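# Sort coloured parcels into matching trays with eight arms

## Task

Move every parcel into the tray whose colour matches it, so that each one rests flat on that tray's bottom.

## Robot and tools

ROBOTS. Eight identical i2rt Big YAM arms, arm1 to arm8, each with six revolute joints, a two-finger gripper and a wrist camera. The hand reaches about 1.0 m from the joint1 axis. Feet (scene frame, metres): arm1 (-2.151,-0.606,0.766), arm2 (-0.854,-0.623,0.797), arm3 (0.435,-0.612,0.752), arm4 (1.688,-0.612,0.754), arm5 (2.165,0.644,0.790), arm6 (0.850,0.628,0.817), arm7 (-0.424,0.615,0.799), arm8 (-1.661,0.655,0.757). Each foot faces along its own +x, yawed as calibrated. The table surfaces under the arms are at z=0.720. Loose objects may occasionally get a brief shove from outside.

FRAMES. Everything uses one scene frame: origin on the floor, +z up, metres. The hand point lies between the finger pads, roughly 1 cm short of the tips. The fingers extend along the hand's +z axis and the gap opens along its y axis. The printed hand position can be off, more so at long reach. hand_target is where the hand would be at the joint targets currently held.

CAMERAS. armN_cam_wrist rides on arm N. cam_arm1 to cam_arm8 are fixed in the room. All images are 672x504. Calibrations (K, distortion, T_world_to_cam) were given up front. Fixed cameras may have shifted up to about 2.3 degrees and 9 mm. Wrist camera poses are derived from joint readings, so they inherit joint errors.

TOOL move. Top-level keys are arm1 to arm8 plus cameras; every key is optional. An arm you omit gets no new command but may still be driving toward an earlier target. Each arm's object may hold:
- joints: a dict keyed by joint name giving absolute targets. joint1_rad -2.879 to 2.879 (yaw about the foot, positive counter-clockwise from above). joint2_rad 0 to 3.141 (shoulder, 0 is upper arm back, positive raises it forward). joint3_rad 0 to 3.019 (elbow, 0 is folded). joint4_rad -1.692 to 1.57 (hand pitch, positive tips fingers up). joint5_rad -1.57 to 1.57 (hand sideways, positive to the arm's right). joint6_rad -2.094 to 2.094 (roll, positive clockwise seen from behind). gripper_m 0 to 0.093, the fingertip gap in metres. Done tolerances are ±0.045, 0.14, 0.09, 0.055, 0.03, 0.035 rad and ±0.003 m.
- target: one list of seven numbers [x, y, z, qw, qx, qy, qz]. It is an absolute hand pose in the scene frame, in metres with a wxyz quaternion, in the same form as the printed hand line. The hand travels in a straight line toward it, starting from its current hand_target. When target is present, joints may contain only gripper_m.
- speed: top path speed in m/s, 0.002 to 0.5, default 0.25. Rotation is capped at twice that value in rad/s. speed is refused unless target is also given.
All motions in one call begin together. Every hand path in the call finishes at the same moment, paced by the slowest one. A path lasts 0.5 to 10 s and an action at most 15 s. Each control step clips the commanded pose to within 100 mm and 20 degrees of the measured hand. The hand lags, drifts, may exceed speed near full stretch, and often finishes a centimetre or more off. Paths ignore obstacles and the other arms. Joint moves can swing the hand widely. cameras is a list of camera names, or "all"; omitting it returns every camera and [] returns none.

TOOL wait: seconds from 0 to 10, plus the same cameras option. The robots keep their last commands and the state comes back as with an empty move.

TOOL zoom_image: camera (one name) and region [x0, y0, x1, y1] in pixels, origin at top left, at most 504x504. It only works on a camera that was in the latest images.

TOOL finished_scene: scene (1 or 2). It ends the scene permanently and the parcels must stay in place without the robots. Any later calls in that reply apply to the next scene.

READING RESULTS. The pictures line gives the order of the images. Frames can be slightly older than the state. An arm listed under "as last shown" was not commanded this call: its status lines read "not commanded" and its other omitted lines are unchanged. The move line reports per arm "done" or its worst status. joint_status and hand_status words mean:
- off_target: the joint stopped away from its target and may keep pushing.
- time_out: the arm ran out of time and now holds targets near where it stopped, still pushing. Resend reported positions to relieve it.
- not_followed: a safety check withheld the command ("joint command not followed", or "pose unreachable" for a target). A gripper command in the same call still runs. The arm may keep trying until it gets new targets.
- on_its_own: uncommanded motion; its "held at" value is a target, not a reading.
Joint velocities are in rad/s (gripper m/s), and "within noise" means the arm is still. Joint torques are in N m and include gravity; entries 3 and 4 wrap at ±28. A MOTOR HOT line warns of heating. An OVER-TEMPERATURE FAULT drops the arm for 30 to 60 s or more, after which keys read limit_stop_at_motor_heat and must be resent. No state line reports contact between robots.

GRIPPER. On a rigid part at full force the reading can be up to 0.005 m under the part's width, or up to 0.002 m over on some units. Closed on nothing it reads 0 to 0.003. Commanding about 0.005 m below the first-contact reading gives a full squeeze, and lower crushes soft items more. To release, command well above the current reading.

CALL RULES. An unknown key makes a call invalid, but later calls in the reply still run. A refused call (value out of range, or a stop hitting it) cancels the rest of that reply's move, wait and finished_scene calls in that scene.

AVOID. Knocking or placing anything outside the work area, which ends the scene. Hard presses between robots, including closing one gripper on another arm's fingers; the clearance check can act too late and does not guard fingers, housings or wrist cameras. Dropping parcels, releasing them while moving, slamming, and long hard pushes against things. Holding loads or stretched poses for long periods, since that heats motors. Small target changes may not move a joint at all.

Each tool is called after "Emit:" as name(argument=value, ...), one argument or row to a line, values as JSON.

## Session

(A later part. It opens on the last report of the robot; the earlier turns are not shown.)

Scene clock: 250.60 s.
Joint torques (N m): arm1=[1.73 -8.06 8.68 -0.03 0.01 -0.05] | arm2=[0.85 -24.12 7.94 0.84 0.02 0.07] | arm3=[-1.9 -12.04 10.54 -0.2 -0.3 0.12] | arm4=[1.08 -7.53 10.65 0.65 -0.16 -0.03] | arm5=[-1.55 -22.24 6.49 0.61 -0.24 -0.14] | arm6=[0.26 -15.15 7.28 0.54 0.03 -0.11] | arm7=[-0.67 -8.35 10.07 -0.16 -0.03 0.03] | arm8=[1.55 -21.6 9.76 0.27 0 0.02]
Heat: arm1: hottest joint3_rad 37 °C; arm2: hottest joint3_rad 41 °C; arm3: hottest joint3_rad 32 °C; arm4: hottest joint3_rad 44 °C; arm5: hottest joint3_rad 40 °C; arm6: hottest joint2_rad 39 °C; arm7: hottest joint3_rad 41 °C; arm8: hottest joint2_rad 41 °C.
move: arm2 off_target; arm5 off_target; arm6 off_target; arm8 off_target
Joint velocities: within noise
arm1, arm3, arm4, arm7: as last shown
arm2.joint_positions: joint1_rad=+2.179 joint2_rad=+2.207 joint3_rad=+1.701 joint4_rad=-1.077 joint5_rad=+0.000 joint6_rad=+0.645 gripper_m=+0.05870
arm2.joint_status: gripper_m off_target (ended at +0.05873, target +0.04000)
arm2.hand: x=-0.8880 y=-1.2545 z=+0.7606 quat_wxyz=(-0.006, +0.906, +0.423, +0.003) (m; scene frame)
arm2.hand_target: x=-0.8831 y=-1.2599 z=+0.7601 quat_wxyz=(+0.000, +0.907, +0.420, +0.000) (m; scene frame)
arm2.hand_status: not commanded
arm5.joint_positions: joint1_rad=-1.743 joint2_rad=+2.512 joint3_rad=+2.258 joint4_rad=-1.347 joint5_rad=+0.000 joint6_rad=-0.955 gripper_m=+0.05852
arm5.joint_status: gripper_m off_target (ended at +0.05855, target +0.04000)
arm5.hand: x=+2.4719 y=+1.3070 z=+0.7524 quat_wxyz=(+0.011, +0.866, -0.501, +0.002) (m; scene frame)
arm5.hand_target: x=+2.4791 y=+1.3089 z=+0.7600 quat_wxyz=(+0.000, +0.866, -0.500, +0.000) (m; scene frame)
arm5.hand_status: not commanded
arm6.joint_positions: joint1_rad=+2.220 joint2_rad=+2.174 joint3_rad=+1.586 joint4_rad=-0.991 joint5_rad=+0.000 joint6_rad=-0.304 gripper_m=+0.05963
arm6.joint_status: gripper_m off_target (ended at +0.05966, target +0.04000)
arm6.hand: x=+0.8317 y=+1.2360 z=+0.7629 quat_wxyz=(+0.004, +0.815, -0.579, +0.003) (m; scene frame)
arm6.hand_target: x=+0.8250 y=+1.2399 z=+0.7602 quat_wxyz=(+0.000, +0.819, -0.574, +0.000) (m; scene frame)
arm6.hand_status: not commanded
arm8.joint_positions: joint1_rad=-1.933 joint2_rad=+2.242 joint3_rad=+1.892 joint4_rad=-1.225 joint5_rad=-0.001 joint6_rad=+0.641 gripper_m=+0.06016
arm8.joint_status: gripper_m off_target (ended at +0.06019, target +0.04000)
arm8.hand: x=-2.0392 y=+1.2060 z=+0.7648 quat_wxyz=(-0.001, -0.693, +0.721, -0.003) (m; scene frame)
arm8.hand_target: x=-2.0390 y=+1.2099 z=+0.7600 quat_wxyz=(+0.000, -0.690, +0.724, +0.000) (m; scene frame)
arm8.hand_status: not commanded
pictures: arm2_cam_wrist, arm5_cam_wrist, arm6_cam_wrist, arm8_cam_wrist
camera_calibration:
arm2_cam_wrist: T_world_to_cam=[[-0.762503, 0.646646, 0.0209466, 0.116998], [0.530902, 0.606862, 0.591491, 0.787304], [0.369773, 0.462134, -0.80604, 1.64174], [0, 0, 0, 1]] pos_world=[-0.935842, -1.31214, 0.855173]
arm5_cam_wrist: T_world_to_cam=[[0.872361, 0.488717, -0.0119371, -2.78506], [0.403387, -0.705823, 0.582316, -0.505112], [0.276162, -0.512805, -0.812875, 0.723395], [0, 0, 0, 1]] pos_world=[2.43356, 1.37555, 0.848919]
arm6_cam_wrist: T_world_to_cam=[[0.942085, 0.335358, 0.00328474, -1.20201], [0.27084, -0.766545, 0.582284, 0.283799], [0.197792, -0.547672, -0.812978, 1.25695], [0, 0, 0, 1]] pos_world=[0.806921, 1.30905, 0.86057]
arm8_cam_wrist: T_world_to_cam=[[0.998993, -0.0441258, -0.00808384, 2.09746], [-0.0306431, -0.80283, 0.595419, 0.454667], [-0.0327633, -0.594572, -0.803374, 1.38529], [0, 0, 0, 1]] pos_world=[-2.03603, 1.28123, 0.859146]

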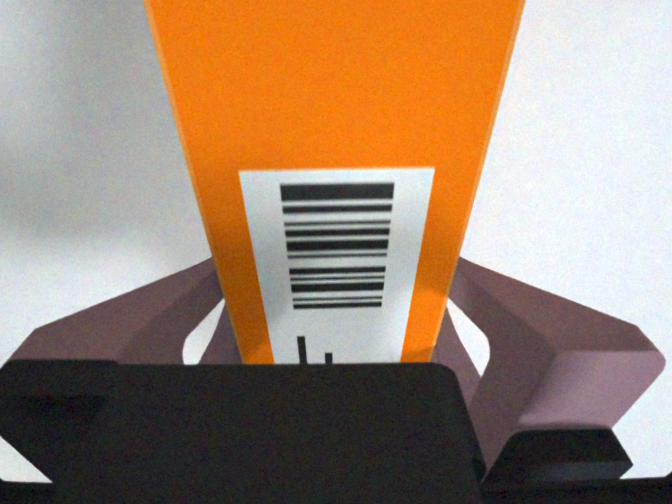

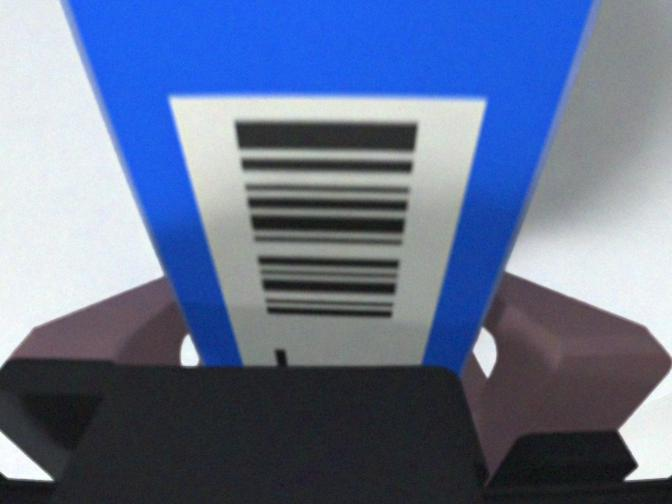

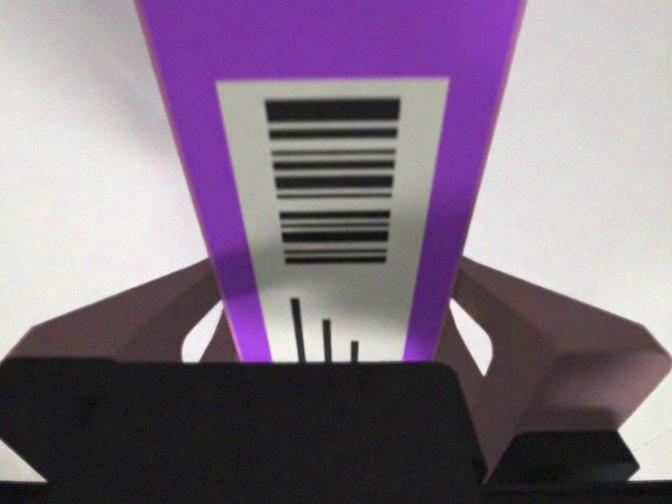

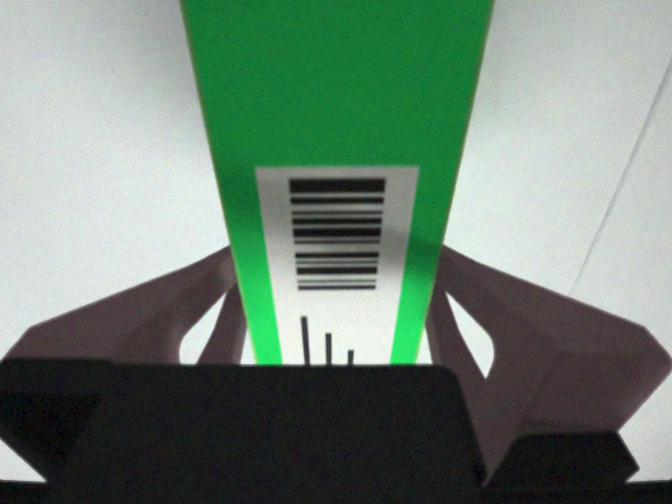

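Emit:
move(
  arm8={"target":[-2.039,1.210,0.88,0,-0.6902,0.7236,0],"speed":0.25},
  arm5={"target":[2.475,1.309,0.88,0,-0.866,0.5,0],"speed":0.25},
  arm6={"target":[0.825,1.24,0.88,0,-0.819,0.5736,0],"speed":0.25},
  arm2={"target":[-0.883,-1.260,0.88,0,0.9074,0.4203,0],"speed":0.25},
  cameras=[],
)

Emit:
move(
  arm8={"target":[-1.898,1.002,1.0,0,-0.6902,0.7236,0],"speed":0.35},
  arm5={"target":[2.336,1.03,1.0,0,-0.866,0.5,0],"speed":0.35},
  arm6={"target":[0.843,1.048,1.0,0,-0.819,0.5736,0],"speed":0.35},
  arm2={"target":[-0.876,-1.042,1.0,0,0.9074,0.4203,0],"speed":0.35},
  cameras=[],
)

Emit:
move(
  arm8={"joints":{"joint1_rad":0.396,"joint6_rad":-0.21}},
  arm5={"joints":{"joint1_rad":1.510,"joint6_rad":-0.323}},
  arm6={"joints":{"joint1_rad":-1.304,"joint6_rad":-0.351}},
  arm2={"joints":{"joint1_rad":-2.094,"joint6_rad":0.388}},
  cameras=["arm5_cam_wrist","arm8_cam_wrist"],
)

Emit:
move(
  arm8={"target":[-1.802,-0.01,0.885,0,0.7071,0.7071,0],"speed":0.25},
  arm5={"target":[1.947,-0.01,0.885,0,0.7071,0.7071,0],"speed":0.25},
  arm6={"target":[0.617,-0.01,0.885,0,0.7071,0.7071,0],"speed":0.25},
  arm2={"target":[-0.201,-0.356,0.885,0,0,1,0],"speed":0.25},
  cameras=["cam_arm5","cam_arm3","arm8_cam_wrist"],
)

Scene clock: 277.17 s.
Joint torques (N m): arm1=[1.9 -8 8.68 -0.02 0 -0.05] | arm2=[0.85 -22.53 10.93 0.13 0.02 0.07] | arm3=[-1.96 -12.16 10.48 -0.17 -0.3 0.13] | arm4=[1.08 -7.59 10.65 0.66 -0.16 -0.03] | arm5=[-1.2 -20.54 10.26 -0.39 -0.25 -0.11] | arm6=[0.26 -16.44 11.22 -0.23 0.03 -0.11] | arm7=[-0.85 -8.76 10.04 -0.17 -0.02 0.03] | arm8=[1.32 -22.12 14.24 -0.51 0 0.01]
Heat: arm1: hottest joint3_rad 37 °C; arm2: hottest joint3_rad 41 °C; arm3: hottest joint3_rad 32 °C; arm4: hottest joint3_rad 44 °C; arm5: hottest joint2_rad 41 °C; arm6: hottest joint2_rad 38 °C; arm7: hottest joint3_rad 41 °C; arm8: hottest joint2_rad 40 °C.
move: arm2 off_target; arm5 off_target; arm6 off_target; arm8 off_target
Joint velocities: within noise
arm1, arm3, arm4, arm7: as last shown
arm2.joint_positions: joint1_rad=+2.179 joint2_rad=+2.071 joint3_rad=+1.790 joint4_rad=-1.302 joint5_rad=+0.000 joint6_rad=+0.645 gripper_m=+0.05870
arm2.joint_status: not commanded
arm2.hand: x=-0.8877 y=-1.2494 z=+0.8754 quat_wxyz=(-0.006, +0.906, +0.423, +0.003) (m; scene frame)
arm2.hand_target: x=-0.8830 y=-1.2596 z=+0.8801 quat_wxyz=(+0.000, +0.907, +0.420, +0.000) (m; scene frame)
arm2.hand_status: off_target (0.012 m and 0.8 deg from the pose sent, 0.120 m and 0.8 deg at the start)
arm5.joint_positions: joint1_rad=-1.743 joint2_rad=+2.426 joint3_rad=+2.387 joint4_rad=-1.576 joint5_rad=+0.000 joint6_rad=-0.955 gripper_m=+0.05852
arm5.joint_status: not commanded
arm5.hand: x=+2.4684 y=+1.2998 z=+0.8628 quat_wxyz=(+0.018, +0.865, -0.501, +0.002) (m; scene frame)
arm5.hand_target: x=+2.4747 y=+1.3082 z=+0.8802 quat_wxyz=(-0.001, +0.866, -0.500, +0.000) (m; scene frame)
arm5.hand_status: off_target (0.021 m and 2.1 deg from the pose sent, 0.128 m and 1.3 deg at the start; pose on its path clipped on 3 of 44 steps)
arm6.joint_positions: joint1_rad=+2.220 joint2_rad=+2.050 joint3_rad=+1.642 joint4_rad=-1.214 joint5_rad=+0.000 joint6_rad=-0.304 gripper_m=+0.05963
arm6.joint_status: not commanded
arm6.hand: x=+0.8322 y=+1.2225 z=+0.8552 quat_wxyz=(+0.021, +0.815, -0.579, +0.015) (m; scene frame)
arm6.hand_target: x=+0.8250 y=+1.2389 z=+0.8804 quat_wxyz=(+0.000, +0.819, -0.574, +0.000) (m; scene frame)
arm6.hand_status: off_target (0.031 m and 3.1 deg from the pose sent, 0.117 m and 1.0 deg at the start)
arm8.joint_positions: joint1_rad=-1.933 joint2_rad=+2.159 joint3_rad=+2.017 joint4_rad=-1.461 joint5_rad=-0.001 joint6_rad=+0.641 gripper_m=+0.06016
arm8.joint_status: not commanded
arm8.hand: x=-2.0339 y=+1.1984 z=+0.8650 quat_wxyz=(-0.003, -0.693, +0.720, -0.016) (m; scene frame)
arm8.hand_target: x=-2.0386 y=+1.2093 z=+0.8800 quat_wxyz=(+0.000, -0.690, +0.724, +0.000) (m; scene frame)
arm8.hand_status: off_target (0.020 m and 1.9 deg from the pose sent, 0.115 m and 0.6 deg at the start)
pictures: none
No camera images: "cameras" was empty.

Scene clock: 279.03 s.
Joint torques (N m): arm1=[1.85 -8.06 8.77 -0.03 0 -0.07] | arm2=[0.32 -13.63 8.23 0.18 0.03 0] | arm3=[-1.85 -12.1 10.51 -0.21 -0.3 0.13] | arm4=[1.08 -7.53 10.65 0.65 -0.16 -0.03] | arm5=[0.44 -9.64 7.02 -0.05 -0.28 0.05] | arm6=[-1.32 -10.11 8.38 -0.18 0.04 -0.18] | arm7=[-0.62 -8.53 10.1 -0.12 -0.01 0.03] | arm8=[1.85 -11.46 9.61 -0.57 0 0.03]
Heat: arm1: hottest joint3_rad 37 °C; arm2: hottest joint3_rad 41 °C; arm3: hottest joint3_rad 32 °C; arm4: hottest joint3_rad 44 °C; arm5: hottest joint2_rad 40 °C; arm6: hottest joint2_rad 38 °C; arm7: hottest joint3_rad 41 °C; arm8: hottest joint2_rad 40 °C.
move: arm2 done; arm5 done; arm6 done; arm8 done
Joint velocities: within noise
arm1, arm3, arm4, arm7: as last shown
arm2.joint_positions: joint1_rad=+2.179 joint2_rad=+1.448 joint3_rad=+1.276 joint4_rad=-1.387 joint5_rad=+0.000 joint6_rad=+0.645 gripper_m=+0.05870
arm2.joint_status: not commanded
arm2.hand: x=-0.8768 y=-1.0445 z=+1.0002 quat_wxyz=(+0.004, +0.906, +0.423, -0.003) (m; scene frame)
arm2.hand_target: x=-0.8761 y=-1.0421 z=+0.9999 quat_wxyz=(+0.000, +0.907, +0.420, +0.000) (m; scene frame)
arm2.hand_status: done (0.003 m and 0.7 deg from the pose sent, 0.242 m and 0.8 deg at the start)
arm5.joint_positions: joint1_rad=-1.736 joint2_rad=+1.467 joint3_rad=+1.294 joint4_rad=-1.403 joint5_rad=+0.000 joint6_rad=-0.951 gripper_m=+0.05852
arm5.joint_status: not commanded
arm5.hand: x=+2.3400 y=+1.0298 z=+0.9962 quat_wxyz=(-0.001, +0.866, -0.499, +0.000) (m; scene frame)
arm5.hand_target: x=+2.3360 y=+1.0300 z=+0.9999 quat_wxyz=(+0.000, +0.866, -0.500, +0.000) (m; scene frame)
arm5.hand_status: done (0.006 m and 0.2 deg from the pose sent, 0.330 m and 2.1 deg at the start)
arm6.joint_positions: joint1_rad=+2.217 joint2_rad=+1.478 joint3_rad=+1.229 joint4_rad=-1.335 joint5_rad=+0.000 joint6_rad=-0.321 gripper_m=+0.05963
arm6.joint_status: not commanded
arm6.hand: x=+0.8387 y=+1.0495 z=+0.9910 quat_wxyz=(+0.006, +0.819, -0.574, +0.004) (m; scene frame)
arm6.hand_target: x=+0.8429 y=+1.0479 z=+0.9998 quat_wxyz=(+0.000, +0.819, -0.574, +0.000) (m; scene frame)
arm6.hand_status: done (0.010 m and 0.8 deg from the pose sent, 0.227 m and 3.1 deg at the start)
arm8.joint_positions: joint1_rad=-1.933 joint2_rad=+1.440 joint3_rad=+1.372 joint4_rad=-1.492 joint5_rad=-0.001 joint6_rad=+0.641 gripper_m=+0.06016
arm8.joint_status: not commanded
arm8.hand: x=-1.9007 y=+1.0047 z=+1.0001 quat_wxyz=(+0.000, -0.693, +0.721, +0.005) (m; scene frame)
arm8.hand_target: x=-1.8981 y=+1.0020 z=+1.0001 quat_wxyz=(+0.000, -0.690, +0.724, +0.000) (m; scene frame)
arm8.hand_status: done (0.004 m and 0.8 deg from the pose sent, 0.274 m and 1.9 deg at the start)
pictures: none
No camera images: "cameras" was empty.

Scene clock: 281.87 s.
Joint torques (N m): arm1=[2.26 -8.18 8.65 -0.02 -0.01 -0.06] | arm2=[0.03 -14.92 8.2 0.18 0 -0.17] | arm3=[-1.85 -11.99 10.47 -0.2 -0.3 0.13] | arm4=[1.03 -7.53 10.65 0.65 -0.16 -0.03] | arm5=[-0.26 -10.7 7.01 -0.23 -0.16 0.01] | arm6=[-0.97 -10.05 8.36 -0.14 -0.05 -0.17] | arm7=[-0.73 -8.41 10.06 -0.14 0 0.02] | arm8=[2.08 -11.87 9.62 -0.54 -0.05 -0.08]
Heat: arm1: hottest joint3_rad 37 °C; arm2: hottest joint3_rad 41 °C; arm3: hottest joint3_rad 32 °C; arm4: hottest joint3_rad 44 °C; arm5: hottest joint2_rad 40 °C; arm6: hottest joint2_rad 38 °C; arm7: hottest joint3_rad 41 °C; arm8: hottest joint2_rad 40 °C.
move: arm2 done; arm5 done; arm6 done; arm8 done
Joint velocities: within noise
arm1, arm3, arm4, arm7: as last shown
arm2.joint_positions: joint1_rad=-2.091 joint2_rad=+1.460 joint3_rad=+1.276 joint4_rad=-1.387 joint5_rad=+0.000 joint6_rad=+0.399 gripper_m=+0.05879
arm2.joint_status: all done
arm2.hand: x=-0.4627 y=-0.4631 z=+0.9958 quat_wxyz=(+0.000, -0.005, -1.000, +0.000) (m; scene frame)
arm2.hand_target: x=-0.4655 y=-0.4651 z=+1.0006 quat_wxyz=(+0.000, +0.000, -1.000, -0.001) (m; scene frame)
arm2.hand_status: not commanded
arm5.joint_positions: joint1_rad=+1.509 joint2_rad=+1.481 joint3_rad=+1.294 joint4_rad=-1.404 joint5_rad=-0.002 joint6_rad=-0.333 gripper_m=+0.05855
arm5.joint_status: all done
arm5.hand: x=+2.0286 y=+0.2390 z=+0.9845 quat_wxyz=(-0.004, +0.704, +0.711, +0.013) (m; scene frame)
arm5.hand_target: x=+2.0296 y=+0.2411 z=+0.9940 quat_wxyz=(-0.002, +0.707, +0.708, +0.007) (m; scene frame)
arm5.hand_status: not commanded
arm6.joint_positions: joint1_rad=-1.300 joint2_rad=+1.478 joint3_rad=+1.229 joint4_rad=-1.336 joint5_rad=+0.002 joint6_rad=-0.343 gripper_m=+0.05973
arm6.joint_status: all done
arm6.hand: x=+0.7066 y=+0.2323 z=+0.9910 quat_wxyz=(+0.004, -0.708, -0.706, -0.006) (m; scene frame)
arm6.hand_target: x=+0.7055 y=+0.2343 z=+0.9998 quat_wxyz=(+0.000, -0.707, -0.707, +0.000) (m; scene frame)
arm6.hand_status: not commanded
arm8.joint_positions: joint1_rad=+0.395 joint2_rad=+1.445 joint3_rad=+1.372 joint4_rad=-1.492 joint5_rad=-0.001 joint6_rad=-0.204 gripper_m=+0.06019
arm8.joint_status: all done
arm8.hand: x=-1.7502 y=+0.2408 z=+0.9988 quat_wxyz=(-0.002, -0.710, -0.705, +0.003) (m; scene frame)
arm8.hand_target: x=-1.7491 y=+0.2449 z=+1.0008 quat_wxyz=(+0.000, -0.707, -0.707, +0.001) (m; scene frame)
arm8.hand_status: not commanded
pictures: arm5_cam_wrist, arm8_cam_wrist
camera_calibration:
arm5_cam_wrist: T_world_to_cam=[[-0.99998, 0.00132797, -0.00615663, 2.03539], [-0.00256337, 0.80708, 0.590437, -0.76134], [0.00575297, 0.590441, -0.80706, 0.765806], [0, 0, 0, 1]] pos_world=[2.02899, 0.159597, 1.08011]
arm8_cam_wrist: T_world_to_cam=[[-0.999866, 0.0129406, -0.0100747, -1.74202], [0.00459241, 0.810663, 0.585496, -0.767743], [0.0157438, 0.585371, -0.810613, 0.816746], [0, 0, 0, 1]] pos_world=[-1.75112, 0.166824, 1.09402]

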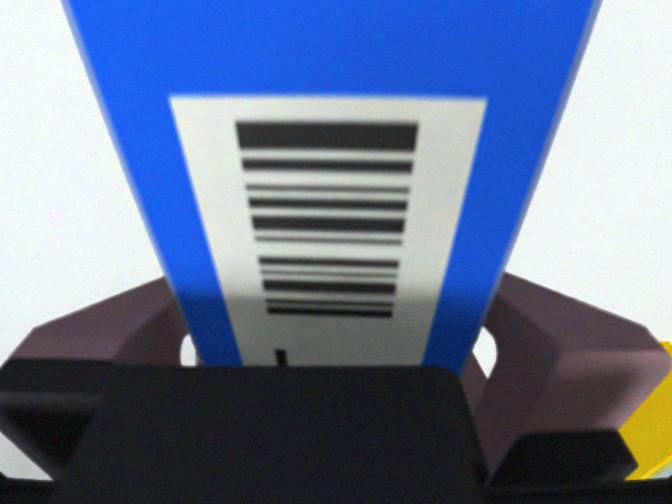

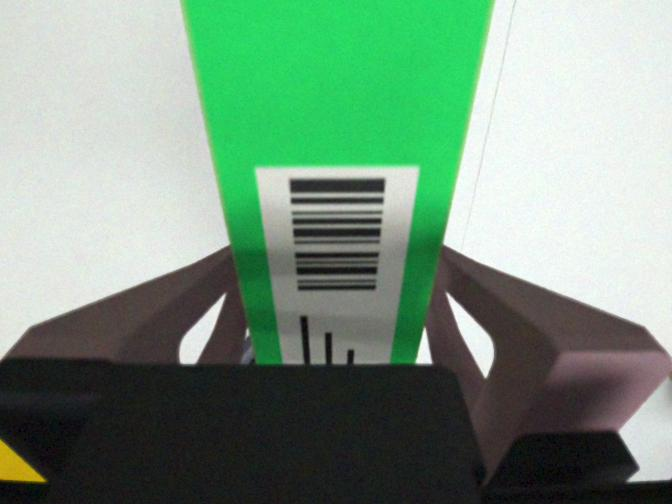

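Scene clock: 284.20 s.
Joint torques (N m): arm1=[2.02 -8.29 8.79 0.05 0.01 -0.05] | arm2=[0.03 -25.52 12.05 0.09 0.06 -0.16] | arm3=[-1.96 -11.99 10.48 -0.17 -0.3 0.13] | arm4=[1.08 -7.53 10.65 0.65 -0.16 -0.03] | arm5=[-0.97 -19.55 10.04 -0.21 -0.07 0.05] | arm6=[-0.91 -16.38 12.55 -0.2 -0.06 -0.16] | arm7=[-0.79 -8.59 10.07 -0.14 -0.02 0.02] | arm8=[2.14 -21.19 14.69 -0.61 -0.06 -0.07]
Heat: arm1: hottest joint3_rad 37 °C; arm2: hottest joint3_rad 41 °C; arm3: hottest joint3_rad 32 °C; arm4: hottest joint3_rad 44 °C; arm5: hottest joint3_rad 41 °C; arm6: hottest joint2_rad 38 °C; arm7: hottest joint3_rad 41 °C; arm8: hottest joint2_rad 40 °C.
move: arm2 off_target; arm5 off_target; arm6 off_target; arm8 off_target
Joint velocities: within noise
arm1.joint_positions: joint1_rad=+1.459 joint2_rad=+1.295 joint3_rad=+1.301 joint4_rad=-1.488 joint5_rad=+0.001 joint6_rad=-0.518 gripper_m=+0.09314
arm1.joint_status: not commanded
arm1.hand: x=-1.9535 y=-0.2702 z=+1.0340 quat_wxyz=(-0.041, +0.700, -0.713, -0.006) (m; scene frame)
arm1.hand_target: x=-1.9581 y=-0.2706 z=+1.0315 quat_wxyz=(-0.032, +0.706, -0.707, -0.004) (m; scene frame)
arm1.hand_status: not commanded
arm2.joint_positions: joint1_rad=-2.091 joint2_rad=+2.282 joint3_rad=+2.159 joint4_rad=-1.469 joint5_rad=+0.000 joint6_rad=+0.399 gripper_m=+0.05879
arm2.joint_status: not commanded
arm2.hand: x=-0.2116 y=-0.3599 z=+0.8780 quat_wxyz=(+0.010, -0.005, -1.000, +0.004) (m; scene frame)
arm2.hand_target: x=-0.2015 y=-0.3561 z=+0.8851 quat_wxyz=(-0.001, +0.000, -1.000, +0.000) (m; scene frame)
arm2.hand_status: off_target (0.013 m and 1.3 deg from the pose sent, 0.304 m and 0.6 deg at the start)
arm3.joint_positions: joint1_rad=+0.257 joint2_rad=+1.310 joint3_rad=+1.286 joint4_rad=-1.488 joint5_rad=+0.004 joint6_rad=-0.388 gripper_m=+0.09006
arm3.joint_status: not commanded
arm3.hand: x=+0.0722 y=-0.4785 z=+1.0098 quat_wxyz=(-0.015, +0.999, +0.017, -0.024) (m; scene frame)
arm3.hand_target: x=+0.0748 y=-0.4738 z=+1.0186 quat_wxyz=(-0.016, +0.999, +0.001, -0.030) (m; scene frame)
arm3.hand_status: not commanded
arm4.joint_positions: joint1_rad=+0.204 joint2_rad=+1.293 joint3_rad=+1.297 joint4_rad=-1.507 joint5_rad=+0.001 joint6_rad=-0.397 gripper_m=+0.09312
arm4.joint_status: not commanded
arm4.hand: x=+1.8454 y=-0.2597 z=+1.0177 quat_wxyz=(-0.024, +0.700, -0.713, -0.013) (m; scene frame)
arm4.hand_target: x=+1.8426 y=-0.2547 z=+1.0168 quat_wxyz=(-0.025, +0.707, -0.706, -0.014) (m; scene frame)
arm4.hand_status: not commanded
arm5.joint_positions: joint1_rad=+1.509 joint2_rad=+2.227 joint3_rad=+2.059 joint4_rad=-1.436 joint5_rad=-0.001 joint6_rad=-0.330 gripper_m=+0.05855
arm5.joint_status: not commanded
arm5.hand: x=+1.9498 y=+0.0037 z=+0.8650 quat_wxyz=(-0.008, +0.704, +0.709, +0.019) (m; scene frame)
arm5.hand_target: x=+1.9473 y=-0.0091 z=+0.8852 quat_wxyz=(+0.000, +0.707, +0.707, +0.000) (m; scene frame)
arm5.hand_status: off_target (0.024 m and 2.4 deg from the pose sent, 0.280 m and 1.6 deg at the start)
arm6.joint_positions: joint1_rad=-1.300 joint2_rad=+2.206 joint3_rad=+1.958 joint4_rad=-1.356 joint5_rad=+0.002 joint6_rad=-0.343 gripper_m=+0.05973
arm6.joint_status: not commanded
arm6.hand: x=+0.6244 y=+0.0047 z=+0.8725 quat_wxyz=(+0.008, -0.708, -0.706, -0.015) (m; scene frame)
arm6.hand_target: x=+0.6173 y=-0.0091 z=+0.8851 quat_wxyz=(+0.000, -0.707, -0.707, +0.001) (m; scene frame)
arm6.hand_status: off_target (0.021 m and 1.9 deg from the pose sent, 0.279 m and 0.8 deg at the start)
arm7.joint_positions: joint1_rad=-1.145 joint2_rad=+1.299 joint3_rad=+1.303 joint4_rad=-1.489 joint5_rad=-0.002 joint6_rad=-0.209 gripper_m=+0.09310
arm7.joint_status: not commanded
arm7.hand: x=-0.5063 y=+0.2345 z=+1.0681 quat_wxyz=(-0.023, -0.708, -0.705, +0.035) (m; scene frame)
arm7.hand_target: x=-0.5076 y=+0.2381 z=+1.0666 quat_wxyz=(-0.018, -0.707, -0.706, +0.029) (m; scene frame)
arm7.hand_status: not commanded
arm8.joint_positions: joint1_rad=+0.395 joint2_rad=+2.180 joint3_rad=+2.075 joint4_rad=-1.494 joint5_rad=-0.001 joint6_rad=-0.204 gripper_m=+0.06019
arm8.joint_status: not commanded
arm8.hand: x=-1.8010 y=+0.0031 z=+0.8746 quat_wxyz=(+0.007, -0.710, -0.704, -0.012) (m; scene frame)
arm8.hand_target: x=-1.8018 y=-0.0093 z=+0.8850 quat_wxyz=(+0.000, -0.707, -0.707, +0.000) (m; scene frame)
arm8.hand_status: off_target (0.017 m and 1.6 deg from the pose sent, 0.280 m and 0.6 deg at the start)
pictures: arm8_cam_wrist, cam_arm3, cam_arm5
camera_calibration:
arm8_cam_wrist: T_world_to_cam=[[-0.999771, 0.0133732, -0.0167184, -1.78502], [0.000343059, 0.79081, 0.612061, -0.53283], [0.0214063, 0.611915, -0.790634, 0.84868], [0, 0, 0, 1]] pos_world=[-1.8026, -0.0740815, 0.967277]

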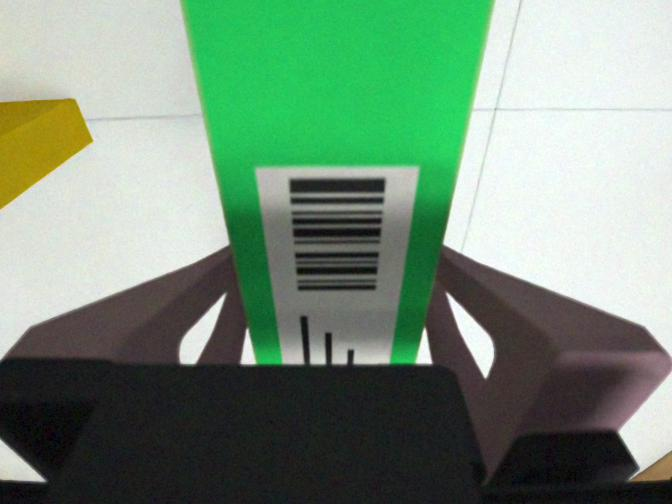

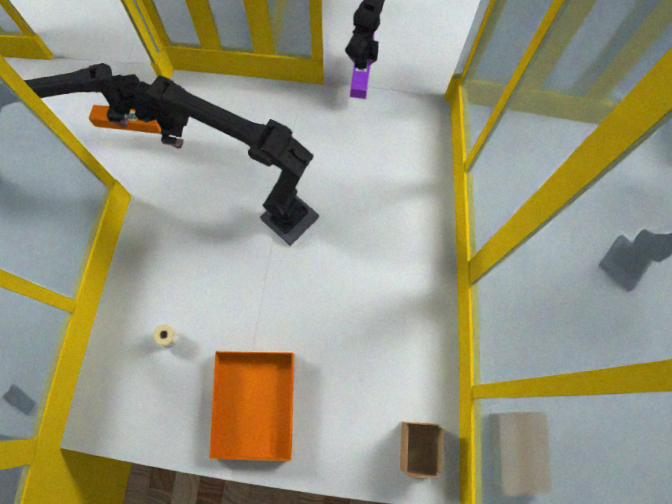

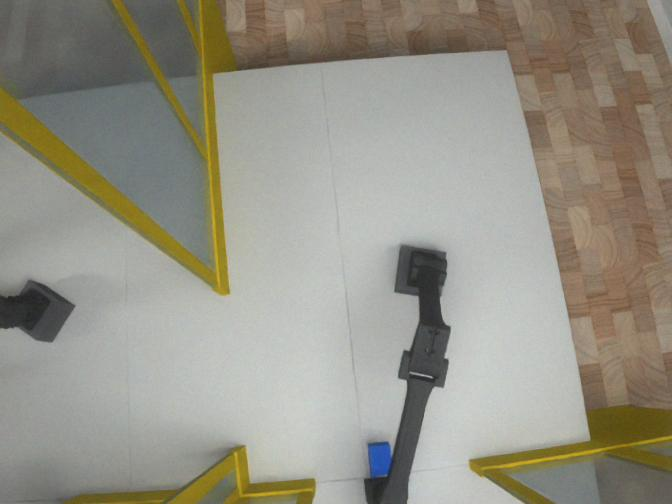

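Emit:
move(
  arm8={"target":[-1.802,-0.007,0.762,0,0.7071,0.7071,0],"speed":0.15},
  arm5={"target":[1.947,-0.007,0.758,0,0.7071,0.7071,0],"speed":0.15},
  arm6={"target":[0.617,-0.007,0.761,0,0.7071,0.7071,0],"speed":0.15},
  arm2={"target":[-0.201,-0.356,0.759,0,0,1,0],"speed":0.15},
  cameras=[],
)

Emit:
move(
  arm8={"joints":{"gripper_m":0.09}},
  arm5={"joints":{"gripper_m":0.09}},
  arm6={"joints":{"gripper_m":0.09}},
  arm2={"joints":{"gripper_m":0.09}},
  cameras=[],
)

Emit:
move(
  arm8={"target":[-1.802,-0.007,0.88,0,0.7071,0.7071,0],"speed":0.3},
  arm5={"target":[1.947,-0.007,0.88,0,0.7071,0.7071,0],"speed":0.3},
  arm6={"target":[0.617,-0.007,0.88,0,0.7071,0.7071,0],"speed":0.3},
  arm2={"target":[-0.201,-0.356,0.88,0,0,1,0],"speed":0.3},
  cameras=["arm8_cam_wrist","arm5_cam_wrist","arm2_cam_wrist","arm6_cam_wrist"],
)

Emit:
move(
  arm8={"target":[-1.748,0.243,1.0,0,0.7071,0.7071,0],"speed":0.4},
  arm5={"target":[2.032,0.246,1.0,0,0.7071,0.7071,0],"speed":0.4},
  arm6={"target":[0.707,0.2325,1.0,0,0.7071,0.7071,0],"speed":0.4},
  arm2={"target":[-0.465,-0.464,1.0,0,0,1,0],"speed":0.4},
  cameras=[],
)

Emit:
move(
  arm1={"target":[-1.807,-0.02,0.875,0,-0.7071,0.7071,0],"speed":0.25},
  arm4={"target":[1.950,-0.02,0.875,0,-0.7071,0.7071,0],"speed":0.25},
  arm3={"target":[-0.205,-0.36,0.875,0,1,0,0],"speed":0.25},
  cameras=["arm1_cam_wrist","arm4_cam_wrist","arm3_cam_wrist"],
)

Scene clock: 309.73 s.
Joint torques (N m): arm1=[1.61 -7.94 8.69 -0.05 0.02 -0.07] | arm2=[0.15 -26.29 8.36 0.9 0.06 -0.17] | arm3=[-1.85 -12.04 10.52 -0.18 -0.3 0.13] | arm4=[1.08 -7.53 10.66 0.65 -0.16 -0.03] | arm5=[-0.44 -20.66 6.63 0.75 -0.1 0.01] | arm6=[-1.03 -16.91 8.1 0.53 -0.03 -0.18] | arm7=[-0.67 -8.53 10.07 -0.18 -0.02 0.01] | arm8=[1.9 -21.66 9.63 0.25 -0.07 -0.08]
Heat: arm1: hottest joint3_rad 37 °C; arm2: hottest joint3_rad 42 °C; arm3: hottest joint3_rad 33 °C; arm4: hottest joint3_rad 44 °C; arm5: hottest joint3_rad 41 °C; arm6: hottest joint3_rad 40 °C; arm7: hottest joint3_rad 42 °C; arm8: hottest joint3_rad 46 °C.
move: arm2 done; arm5 done; arm6 done; arm8 done
Joint velocities: within noise
arm1, arm3, arm4, arm7: as last shown
arm2.joint_positions: joint1_rad=-2.091 joint2_rad=+2.387 joint3_rad=+2.043 joint4_rad=-1.235 joint5_rad=+0.001 joint6_rad=+0.399 gripper_m=+0.05879
arm2.joint_status: not commanded
arm2.hand: x=-0.2047 y=-0.3570 z=+0.7634 quat_wxyz=(+0.004, -0.005, -1.000, +0.001) (m; scene frame)
arm2.hand_target: x=-0.2012 y=-0.3560 z=+0.7591 quat_wxyz=(+0.000, +0.000, -1.000, +0.000) (m; scene frame)
arm2.hand_status: done (0.006 m and 0.7 deg from the pose sent, 0.119 m and 1.3 deg at the start)
arm5.joint_positions: joint1_rad=+1.509 joint2_rad=+2.327 joint3_rad=+1.935 joint4_rad=-1.195 joint5_rad=+0.000 joint6_rad=-0.330 gripper_m=+0.05855
arm5.joint_status: not commanded
arm5.hand: x=+1.9486 y=-0.0005 z=+0.7530 quat_wxyz=(-0.004, +0.705, +0.709, +0.011) (m; scene frame)
arm5.hand_target: x=+1.9470 y=-0.0068 z=+0.7581 quat_wxyz=(+0.000, +0.707, +0.707, +0.000) (m; scene frame)
arm5.hand_status: done (0.008 m and 1.4 deg from the pose sent, 0.107 m and 2.4 deg at the start)
arm6.joint_positions: joint1_rad=-1.300 joint2_rad=+2.325 joint3_rad=+1.875 joint4_rad=-1.130 joint5_rad=+0.001 joint6_rad=-0.343 gripper_m=+0.05973
arm6.joint_status: not commanded
arm6.hand: x=+0.6214 y=-0.0039 z=+0.7650 quat_wxyz=(+0.002, -0.709, -0.706, -0.004) (m; scene frame)
arm6.hand_target: x=+0.6170 y=-0.0069 z=+0.7612 quat_wxyz=(+0.000, -0.707, -0.707, +0.000) (m; scene frame)
arm6.hand_status: done (0.007 m and 0.6 deg from the pose sent, 0.112 m and 1.9 deg at the start)
arm8.joint_positions: joint1_rad=+0.395 joint2_rad=+2.257 joint3_rad=+1.926 joint4_rad=-1.243 joint5_rad=-0.001 joint6_rad=-0.204 gripper_m=+0.06019
arm8.joint_status: not commanded
arm8.hand: x=-1.8027 y=-0.0046 z=+0.7688 quat_wxyz=(+0.000, -0.710, -0.705, -0.001) (m; scene frame)
arm8.hand_target: x=-1.8019 y=-0.0070 z=+0.7622 quat_wxyz=(+0.000, -0.707, -0.707, +0.000) (m; scene frame)
arm8.hand_status: done (0.007 m and 0.4 deg from the pose sent, 0.113 m and 1.6 deg at the start)
pictures: none
No camera images: "cameras" was empty.

Scene clock: 310.37 s.
Joint torques (N m): arm1=[1.79 -8.18 8.79 -0.03 0.01 -0.07] | arm2=[0.21 -26.64 8.4 0.88 0.05 -0.16] | arm3=[-1.96 -12.04 10.5 -0.2 -0.29 0.13] | arm4=[1.03 -7.53 10.65 0.65 -0.16 -0.03] | arm5=[-0.5 -19.02 6.69 0.8 -0.08 0.02] | arm6=[-0.91 -16.97 8.13 0.53 -0.04 -0.18] | arm7=[-0.5 -8.53 10.11 -0.14 -0.02 0.03] | arm8=[2.02 -21.89 9.51 0.18 -0.07 -0.09]
Heat: arm1: hottest joint3_rad 37 °C; arm2: hottest joint3_rad 42 °C; arm3: hottest joint3_rad 33 °C; arm4: hottest joint3_rad 44 °C; arm5: hottest joint3_rad 41 °C; arm6: hottest joint3_rad 40 °C; arm7: hottest joint3_rad 42 °C; arm8: hottest joint3_rad 46 °C.
move: arm2 done; arm5 done; arm6 done; arm8 done
Joint velocities: within noise
arm1, arm3, arm4, arm7: as last shown
arm2.joint_positions: joint1_rad=-2.091 joint2_rad=+2.387 joint3_rad=+2.043 joint4_rad=-1.235 joint5_rad=+0.001 joint6_rad=+0.399 gripper_m=+0.08982
arm2.joint_status: all done
arm2.hand: x=-0.2047 y=-0.3570 z=+0.7634 quat_wxyz=(+0.004, -0.005, -1.000, +0.001) (m; scene frame)
arm2.hand_target: x=-0.2012 y=-0.3560 z=+0.7591 quat_wxyz=(+0.000, +0.000, -1.000, +0.000) (m; scene frame)
arm2.hand_status: not commanded
arm5.joint_positions: joint1_rad=+1.509 joint2_rad=+2.327 joint3_rad=+1.935 joint4_rad=-1.194 joint5_rad=+0.000 joint6_rad=-0.330 gripper_m=+0.08979
arm5.joint_status: all done
arm5.hand: x=+1.9485 y=-0.0006 z=+0.7529 quat_wxyz=(-0.004, +0.705, +0.709, +0.011) (m; scene frame)
arm5.hand_target: x=+1.9470 y=-0.0069 z=+0.7581 quat_wxyz=(+0.000, +0.707, +0.707, +0.000) (m; scene frame)
arm5.hand_status: not commanded
arm6.joint_positions: joint1_rad=-1.300 joint2_rad=+2.325 joint3_rad=+1.875 joint4_rad=-1.130 joint5_rad=+0.001 joint6_rad=-0.343 gripper_m=+0.08979
arm6.joint_status: all done
arm6.hand: x=+0.6214 y=-0.0039 z=+0.7650 quat_wxyz=(+0.002, -0.709, -0.706, -0.004) (m; scene frame)
arm6.hand_target: x=+0.6170 y=-0.0069 z=+0.7612 quat_wxyz=(+0.000, -0.707, -0.707, +0.000) (m; scene frame)
arm6.hand_status: not commanded
arm8.joint_positions: joint1_rad=+0.395 joint2_rad=+2.257 joint3_rad=+1.926 joint4_rad=-1.243 joint5_rad=-0.001 joint6_rad=-0.204 gripper_m=+0.08984
arm8.joint_status: all done
arm8.hand: x=-1.8027 y=-0.0046 z=+0.7688 quat_wxyz=(+0.000, -0.710, -0.705, -0.001) (m; scene frame)
arm8.hand_target: x=-1.8019 y=-0.0070 z=+0.7622 quat_wxyz=(+0.000, -0.707, -0.707, +0.000) (m; scene frame)
arm8.hand_status: not commanded
pictures: none
No camera images: "cameras" was empty.

Scene clock: 311.83 s.
Joint torques (N m): arm1=[1.9 -8.18 8.76 -0.05 -0.01 -0.08] | arm2=[0.21 -24.94 11.23 0.17 0.05 -0.16] | arm3=[-1.9 -11.93 10.48 -0.2 -0.3 0.13] | arm4=[1.08 -7.53 10.65 0.65 -0.16 -0.03] | arm5=[-0.62 -19.02 9.61 0.03 -0.09 0.05] | arm6=[-0.97 -18.02 11.74 -0.28 -0.01 -0.17] | arm7=[-0.67 -8.53 10.1 -0.14 -0.02 0.02] | arm8=[2.2 -20.95 14 -0.58 -0.08 -0.07]
Heat: arm1: hottest joint3_rad 37 °C; arm2: hottest joint3_rad 42 °C; arm3: hottest joint3_rad 33 °C; arm4: hottest joint3_rad 44 °C; arm5: hottest joint3_rad 41 °C; arm6: hottest joint3_rad 40 °C; arm7: hottest joint3_rad 42 °C; arm8: hottest joint3_rad 45 °C.
move: arm2 done; arm5 off_target; arm6 off_target; arm8 off_target
Joint velocities: within noise
arm1, arm3, arm4, arm7: as last shown
arm2.joint_positions: joint1_rad=-2.091 joint2_rad=+2.278 joint3_rad=+2.162 joint4_rad=-1.459 joint5_rad=+0.001 joint6_rad=+0.399 gripper_m=+0.08992
arm2.joint_status: not commanded
arm2.hand: x=-0.2082 y=-0.3586 z=+0.8816 quat_wxyz=(+0.002, -0.005, -1.000, +0.001) (m; scene frame)
arm2.hand_target: x=-0.2013 y=-0.3560 z=+0.8799 quat_wxyz=(-0.001, +0.000, -1.000, +0.000) (m; scene frame)
arm2.hand_status: done (0.008 m and 0.6 deg from the pose sent, 0.117 m and 0.7 deg at the start)
arm5.joint_positions: joint1_rad=+1.509 joint2_rad=+2.214 joint3_rad=+2.046 joint4_rad=-1.419 joint5_rad=+0.000 joint6_rad=-0.330 gripper_m=+0.08988
arm5.joint_status: not commanded
arm5.hand: x=+1.9495 y=+0.0028 z=+0.8685 quat_wxyz=(-0.004, +0.705, +0.709, +0.011) (m; scene frame)
arm5.hand_target: x=+1.9471 y=-0.0066 z=+0.8802 quat_wxyz=(+0.000, +0.707, +0.707, -0.001) (m; scene frame)
arm5.hand_status: off_target (0.015 m and 1.4 deg from the pose sent, 0.127 m and 1.4 deg at the start; pose on its path clipped on 3 of 44 steps)
arm6.joint_positions: joint1_rad=-1.300 joint2_rad=+2.223 joint3_rad=+1.944 joint4_rad=-1.339 joint5_rad=+0.001 joint6_rad=-0.343 gripper_m=+0.08988
arm6.joint_status: not commanded
arm6.hand: x=+0.6251 y=+0.0065 z=+0.8569 quat_wxyz=(+0.010, -0.708, -0.706, -0.021) (m; scene frame)
arm6.hand_target: x=+0.6173 y=-0.0060 z=+0.8802 quat_wxyz=(+0.000, -0.707, -0.707, +0.000) (m; scene frame)
arm6.hand_status: off_target (0.028 m and 2.7 deg from the pose sent, 0.115 m and 0.6 deg at the start; pose on its path clipped on 4 of 44 steps)
arm8.joint_positions: joint1_rad=+0.395 joint2_rad=+2.172 joint3_rad=+2.057 joint4_rad=-1.476 joint5_rad=-0.001 joint6_rad=-0.204 gripper_m=+0.08993
arm8.joint_status: not commanded
arm8.hand: x=-1.8009 y=+0.0037 z=+0.8723 quat_wxyz=(+0.005, -0.710, -0.704, -0.009) (m; scene frame)
arm8.hand_target: x=-1.8018 y=-0.0066 z=+0.8802 quat_wxyz=(+0.000, -0.707, -0.707, +0.001) (m; scene frame)
arm8.hand_status: off_target (0.013 m and 1.2 deg from the pose sent, 0.111 m and 0.5 deg at the start; pose on its path clipped on 1 of 44 steps)
pictures: arm2_cam_wrist, arm5_cam_wrist, arm6_cam_wrist, arm8_cam_wrist
camera_calibration:
arm2_cam_wrist: T_world_to_cam=[[-0.0153347, -0.99979, 0.0135693, -0.374811], [-0.809917, 0.0203783, 0.58619, -0.673714], [-0.586344, -0.00200097, -0.81006, 0.711974], [0, 0, 0, 1]] pos_world=[-0.133938, -0.359578, 0.976752]
arm5_cam_wrist: T_world_to_cam=[[-0.999984, 0.00438334, -0.00359141, 1.95366], [0.00143232, 0.808703, 0.588216, -0.508284], [0.00548274, 0.588201, -0.808696, 0.814162], [0, 0, 0, 1]] pos_world=[1.94989, -0.0764045, 0.964407]
arm6_cam_wrist: T_world_to_cam=[[-0.999961, -0.00293517, -0.00827194, 0.630805], [-0.00737629, 0.791804, 0.61073, -0.517982], [0.00475716, 0.610768, -0.791795, 0.795776], [0, 0, 0, 1]] pos_world=[0.623174, -0.0740427, 0.951657]
arm8_cam_wrist: T_world_to_cam=[[-0.999795, 0.0132558, -0.0153128, -1.78618], [0.00125209, 0.79507, 0.606516, -0.525492], [0.0202147, 0.606372, -0.794924, 0.848129], [0, 0, 0, 1]] pos_world=[-1.8023, -0.0728013, 0.965566]

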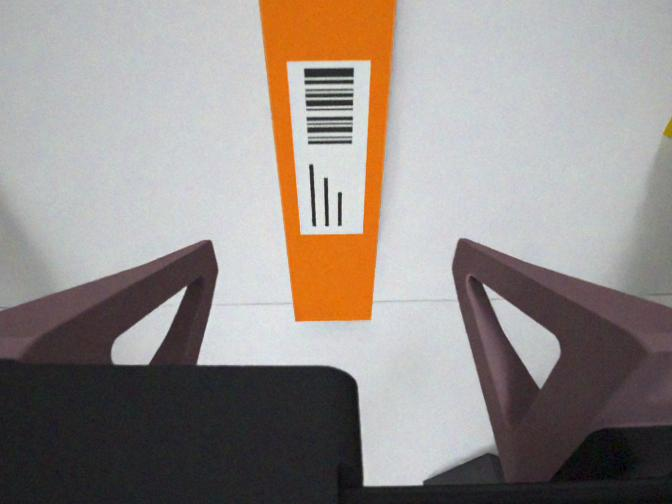

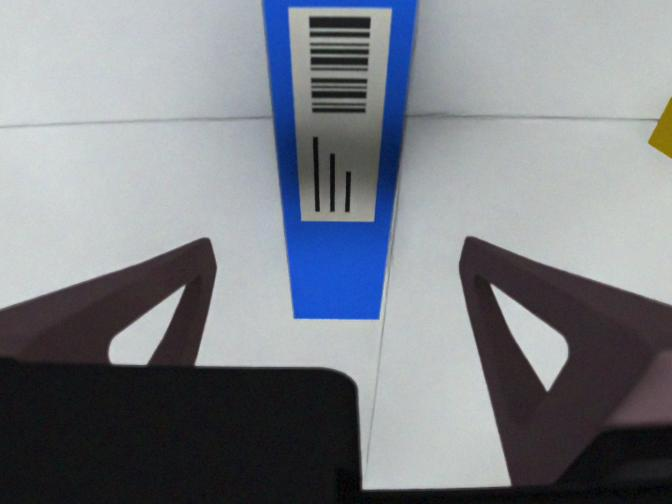

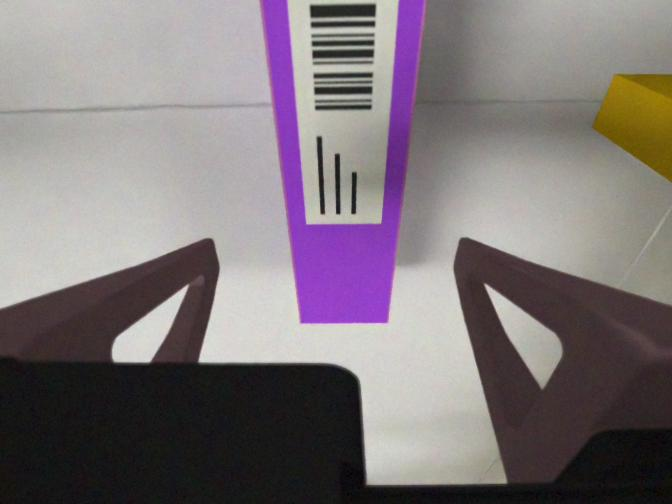

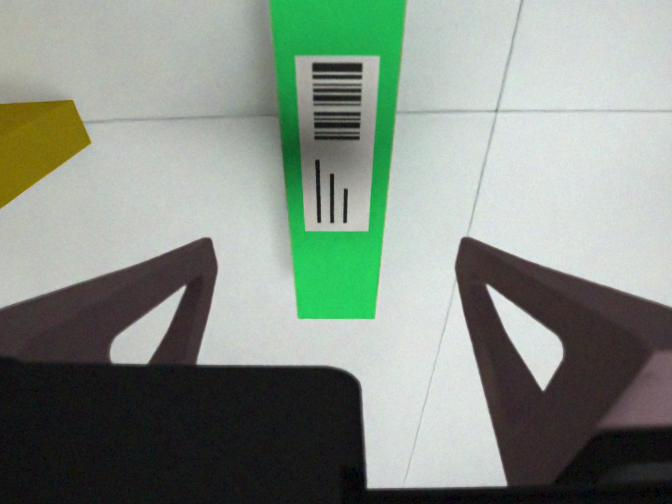

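Scene clock: 313.50 s.
Joint torques (N m): arm1=[1.61 -8.53 8.75 0.03 0 -0.08] | arm2=[0.26 -12.81 8.17 0.2 0.05 -0.15] | arm3=[-2.02 -12.16 10.47 -0.18 -0.29 0.13] | arm4=[1.08 -7.53 10.65 0.65 -0.15 -0.03] | arm5=[-0.62 -9.29 7.05 -0.16 -0.09 0.03] | arm6=[-0.62 -9.82 8.28 -0.16 -0.03 -0.13] | arm7=[-0.67 -8.41 10.13 -0.18 -0.02 0.03] | arm8=[2.2 -10.93 9.57 -0.55 -0.05 -0.05]
Heat: arm1: hottest joint3_rad 37 °C; arm2: hottest joint3_rad 42 °C; arm3: hottest joint3_rad 33 °C; arm4: hottest joint3_rad 44 °C; arm5: hottest joint3_rad 41 °C; arm6: hottest joint3_rad 40 °C; arm7: hottest joint3_rad 42 °C; arm8: hottest joint3_rad 45 °C.
move: arm2 done; arm5 done; arm6 done; arm8 done
Joint velocities: within noise
arm1, arm3, arm4, arm7: as last shown
arm2.joint_positions: joint1_rad=-2.091 joint2_rad=+1.443 joint3_rad=+1.279 joint4_rad=-1.387 joint5_rad=+0.001 joint6_rad=+0.399 gripper_m=+0.08992
arm2.joint_status: not commanded
arm2.hand: x=-0.4628 y=-0.4632 z=+1.0042 quat_wxyz=(-0.009, -0.005, -1.000, -0.004) (m; scene frame)
arm2.hand_target: x=-0.4651 y=-0.4640 z=+1.0001 quat_wxyz=(+0.000, +0.000, -1.000, +0.000) (m; scene frame)
arm2.hand_status: done (0.005 m and 1.3 deg from the pose sent, 0.302 m and 0.6 deg at the start)
arm5.joint_positions: joint1_rad=+1.509 joint2_rad=+1.436 joint3_rad=+1.284 joint4_rad=-1.404 joint5_rad=+0.000 joint6_rad=-0.329 gripper_m=+0.08988
arm5.joint_status: not commanded
arm5.hand: x=+2.0304 y=+0.2452 z=+0.9990 quat_wxyz=(+0.003, +0.705, +0.709, -0.003) (m; scene frame)
arm5.hand_target: x=+2.0320 y=+0.2460 z=+1.0000 quat_wxyz=(+0.000, +0.707, +0.707, +0.000) (m; scene frame)
arm5.hand_status: done (0.002 m and 0.6 deg from the pose sent, 0.288 m and 1.4 deg at the start)
arm6.joint_positions: joint1_rad=-1.300 joint2_rad=+1.478 joint3_rad=+1.234 joint4_rad=-1.336 joint5_rad=+0.001 joint6_rad=-0.343 gripper_m=+0.08988
arm6.joint_status: not commanded
arm6.hand: x=+0.7062 y=+0.2307 z=+0.9930 quat_wxyz=(+0.002, -0.709, -0.706, -0.004) (m; scene frame)
arm6.hand_target: x=+0.7070 y=+0.2325 z=+1.0000 quat_wxyz=(+0.000, -0.707, -0.707, +0.000) (m; scene frame)
arm6.hand_status: done (0.007 m and 0.5 deg from the pose sent, 0.280 m and 2.7 deg at the start)
arm8.joint_positions: joint1_rad=+0.395 joint2_rad=+1.437 joint3_rad=+1.377 joint4_rad=-1.492 joint5_rad=-0.001 joint6_rad=-0.204 gripper_m=+0.08993
arm8.joint_status: not commanded
arm8.hand: x=-1.7502 y=+0.2405 z=+1.0038 quat_wxyz=(-0.006, -0.710, -0.704, +0.008) (m; scene frame)
arm8.hand_target: x=-1.7480 y=+0.2430 z=+1.0000 quat_wxyz=(+0.000, -0.707, -0.707, +0.000) (m; scene frame)
arm8.hand_status: done (0.005 m and 1.2 deg from the pose sent, 0.276 m and 1.2 deg at the start)
pictures: none
No camera images: "cameras" was empty.

Scene clock: 315.90 s.
Joint torques (N m): arm1=[1.32 -18.9 12.31 -0.1 -0.07 -0.06] | arm2=[0.26 -12.81 8.17 0.2 0.05 -0.16] | arm3=[-2.02 -23.65 14.17 -0.49 -0.31 0.06] | arm4=[0.32 -16.09 14.43 -0.27 -0.02 -0.04] | arm5=[-0.5 -9 6.94 -0.13 -0.12 0.03] | arm6=[-0.62 -9.88 8.31 -0.16 -0.04 -0.13] | arm7=[-0.67 -8.35 10.07 -0.16 -0.01 0.02] | arm8=[1.96 -10.81 9.55 -0.42 -0.06 -0.05]
Heat: arm1: hottest joint3_rad 38 °C; arm2: hottest joint3_rad 42 °C; arm3: hottest joint3_rad 33 °C; arm4: hottest joint3_rad 45 °C; arm5: hottest joint3_rad 41 °C; arm6: hottest joint3_rad 40 °C; arm7: hottest joint3_rad 42 °C; arm8: hottest joint3_rad 44 °C.
move: arm1 off_target; arm3 off_target; arm4 off_target
Joint velocities: within noise
arm1.joint_positions: joint1_rad=+1.459 joint2_rad=+2.166 joint3_rad=+2.034 joint4_rad=-1.446 joint5_rad=-0.005 joint6_rad=-0.526 gripper_m=+0.09314
arm1.joint_status: not commanded
arm1.hand: x=-1.8113 y=-0.0311 z=+0.8711 quat_wxyz=(+0.006, +0.704, -0.711, +0.003) (m; scene frame)
arm1.hand_target: x=-1.8072 y=-0.0204 z=+0.8751 quat_wxyz=(-0.001, +0.707, -0.707, +0.000) (m; scene frame)
arm1.hand_status: off_target (0.013 m and 1.0 deg from the pose sent, 0.331 m and 4.8 deg at the start)
arm2, arm5, arm6, arm7, arm8: as last shown
arm3.joint_positions: joint1_rad=+0.249 joint2_rad=+2.207 joint3_rad=+2.106 joint4_rad=-1.501 joint5_rad=-0.003 joint6_rad=-0.388 gripper_m=+0.09006
arm3.joint_status: not commanded
arm3.hand: x=-0.1955 y=-0.3740 z=+0.8599 quat_wxyz=(+0.004, +1.000, +0.013, +0.017) (m; scene frame)
arm3.hand_target: x=-0.2040 y=-0.3603 z=+0.8751 quat_wxyz=(+0.000, +1.000, +0.000, -0.001) (m; scene frame)
arm3.hand_status: off_target (0.023 m and 2.5 deg from the pose sent, 0.330 m and 3.8 deg at the start)
arm4.joint_positions: joint1_rad=+0.204 joint2_rad=+2.043 joint3_rad=+1.876 joint4_rad=-1.403 joint5_rad=+0.005 joint6_rad=-0.405 gripper_m=+0.09312
arm4.joint_status: not commanded
arm4.hand: x=+1.9448 y=-0.0332 z=+0.8721 quat_wxyz=(+0.007, +0.704, -0.711, +0.001) (m; scene frame)
arm4.hand_target: x=+1.9498 y=-0.0206 z=+0.8751 quat_wxyz=(-0.001, +0.707, -0.707, +0.000) (m; scene frame)
arm4.hand_status: off_target (0.014 m and 1.0 deg from the pose sent, 0.298 m and 3.2 deg at the start)
pictures: arm1_cam_wrist, arm3_cam_wrist, arm4_cam_wrist
camera_calibration:
arm1_cam_wrist: T_world_to_cam=[[0.999627, -0.0258454, -0.00885342, 1.8186], [-0.0157685, -0.810469, 0.58557, -0.559103], [-0.0223097, -0.585211, -0.810574, 0.774061], [0, 0, 0, 1]] pos_world=[-1.80947, 0.0468563, 0.970928]
arm3_cam_wrist: T_world_to_cam=[[-0.0207871, 0.999784, 0.000730259, 0.368064], [0.793263, 0.0160487, 0.608667, -0.356446], [0.608524, 0.0132317, -0.793425, 0.930218], [0, 0, 0, 1]] pos_world=[-0.275653, -0.374572, 0.954747]
arm4_cam_wrist: T_world_to_cam=[[0.999984, 0.00393506, 0.00407922, -1.95084], [0.000766743, -0.807013, 0.590533, -0.538441], [0.00561577, -0.590521, -0.807003, 0.798108], [0, 0, 0, 1]] pos_world=[1.94674, 0.0444476, 0.970001]

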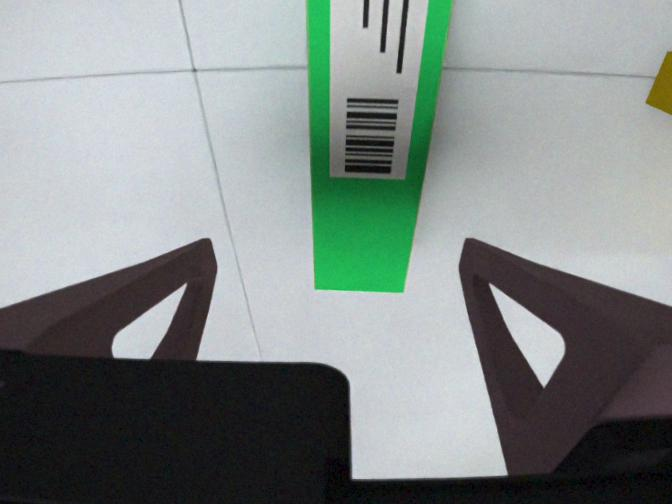

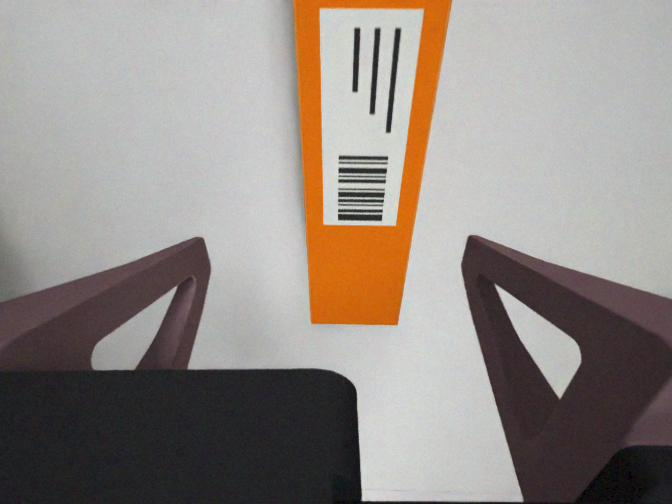

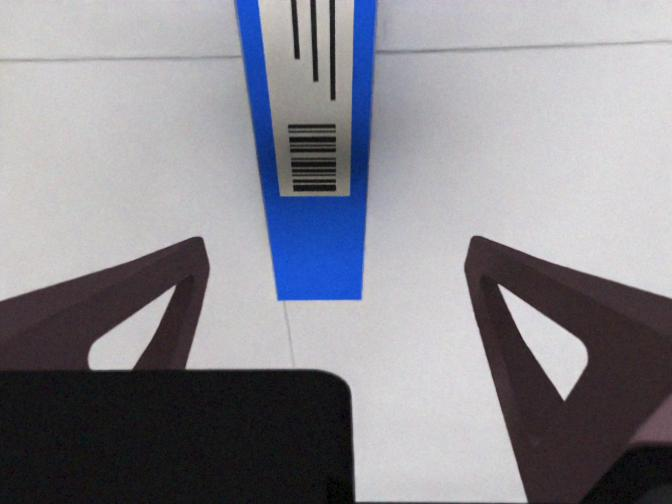

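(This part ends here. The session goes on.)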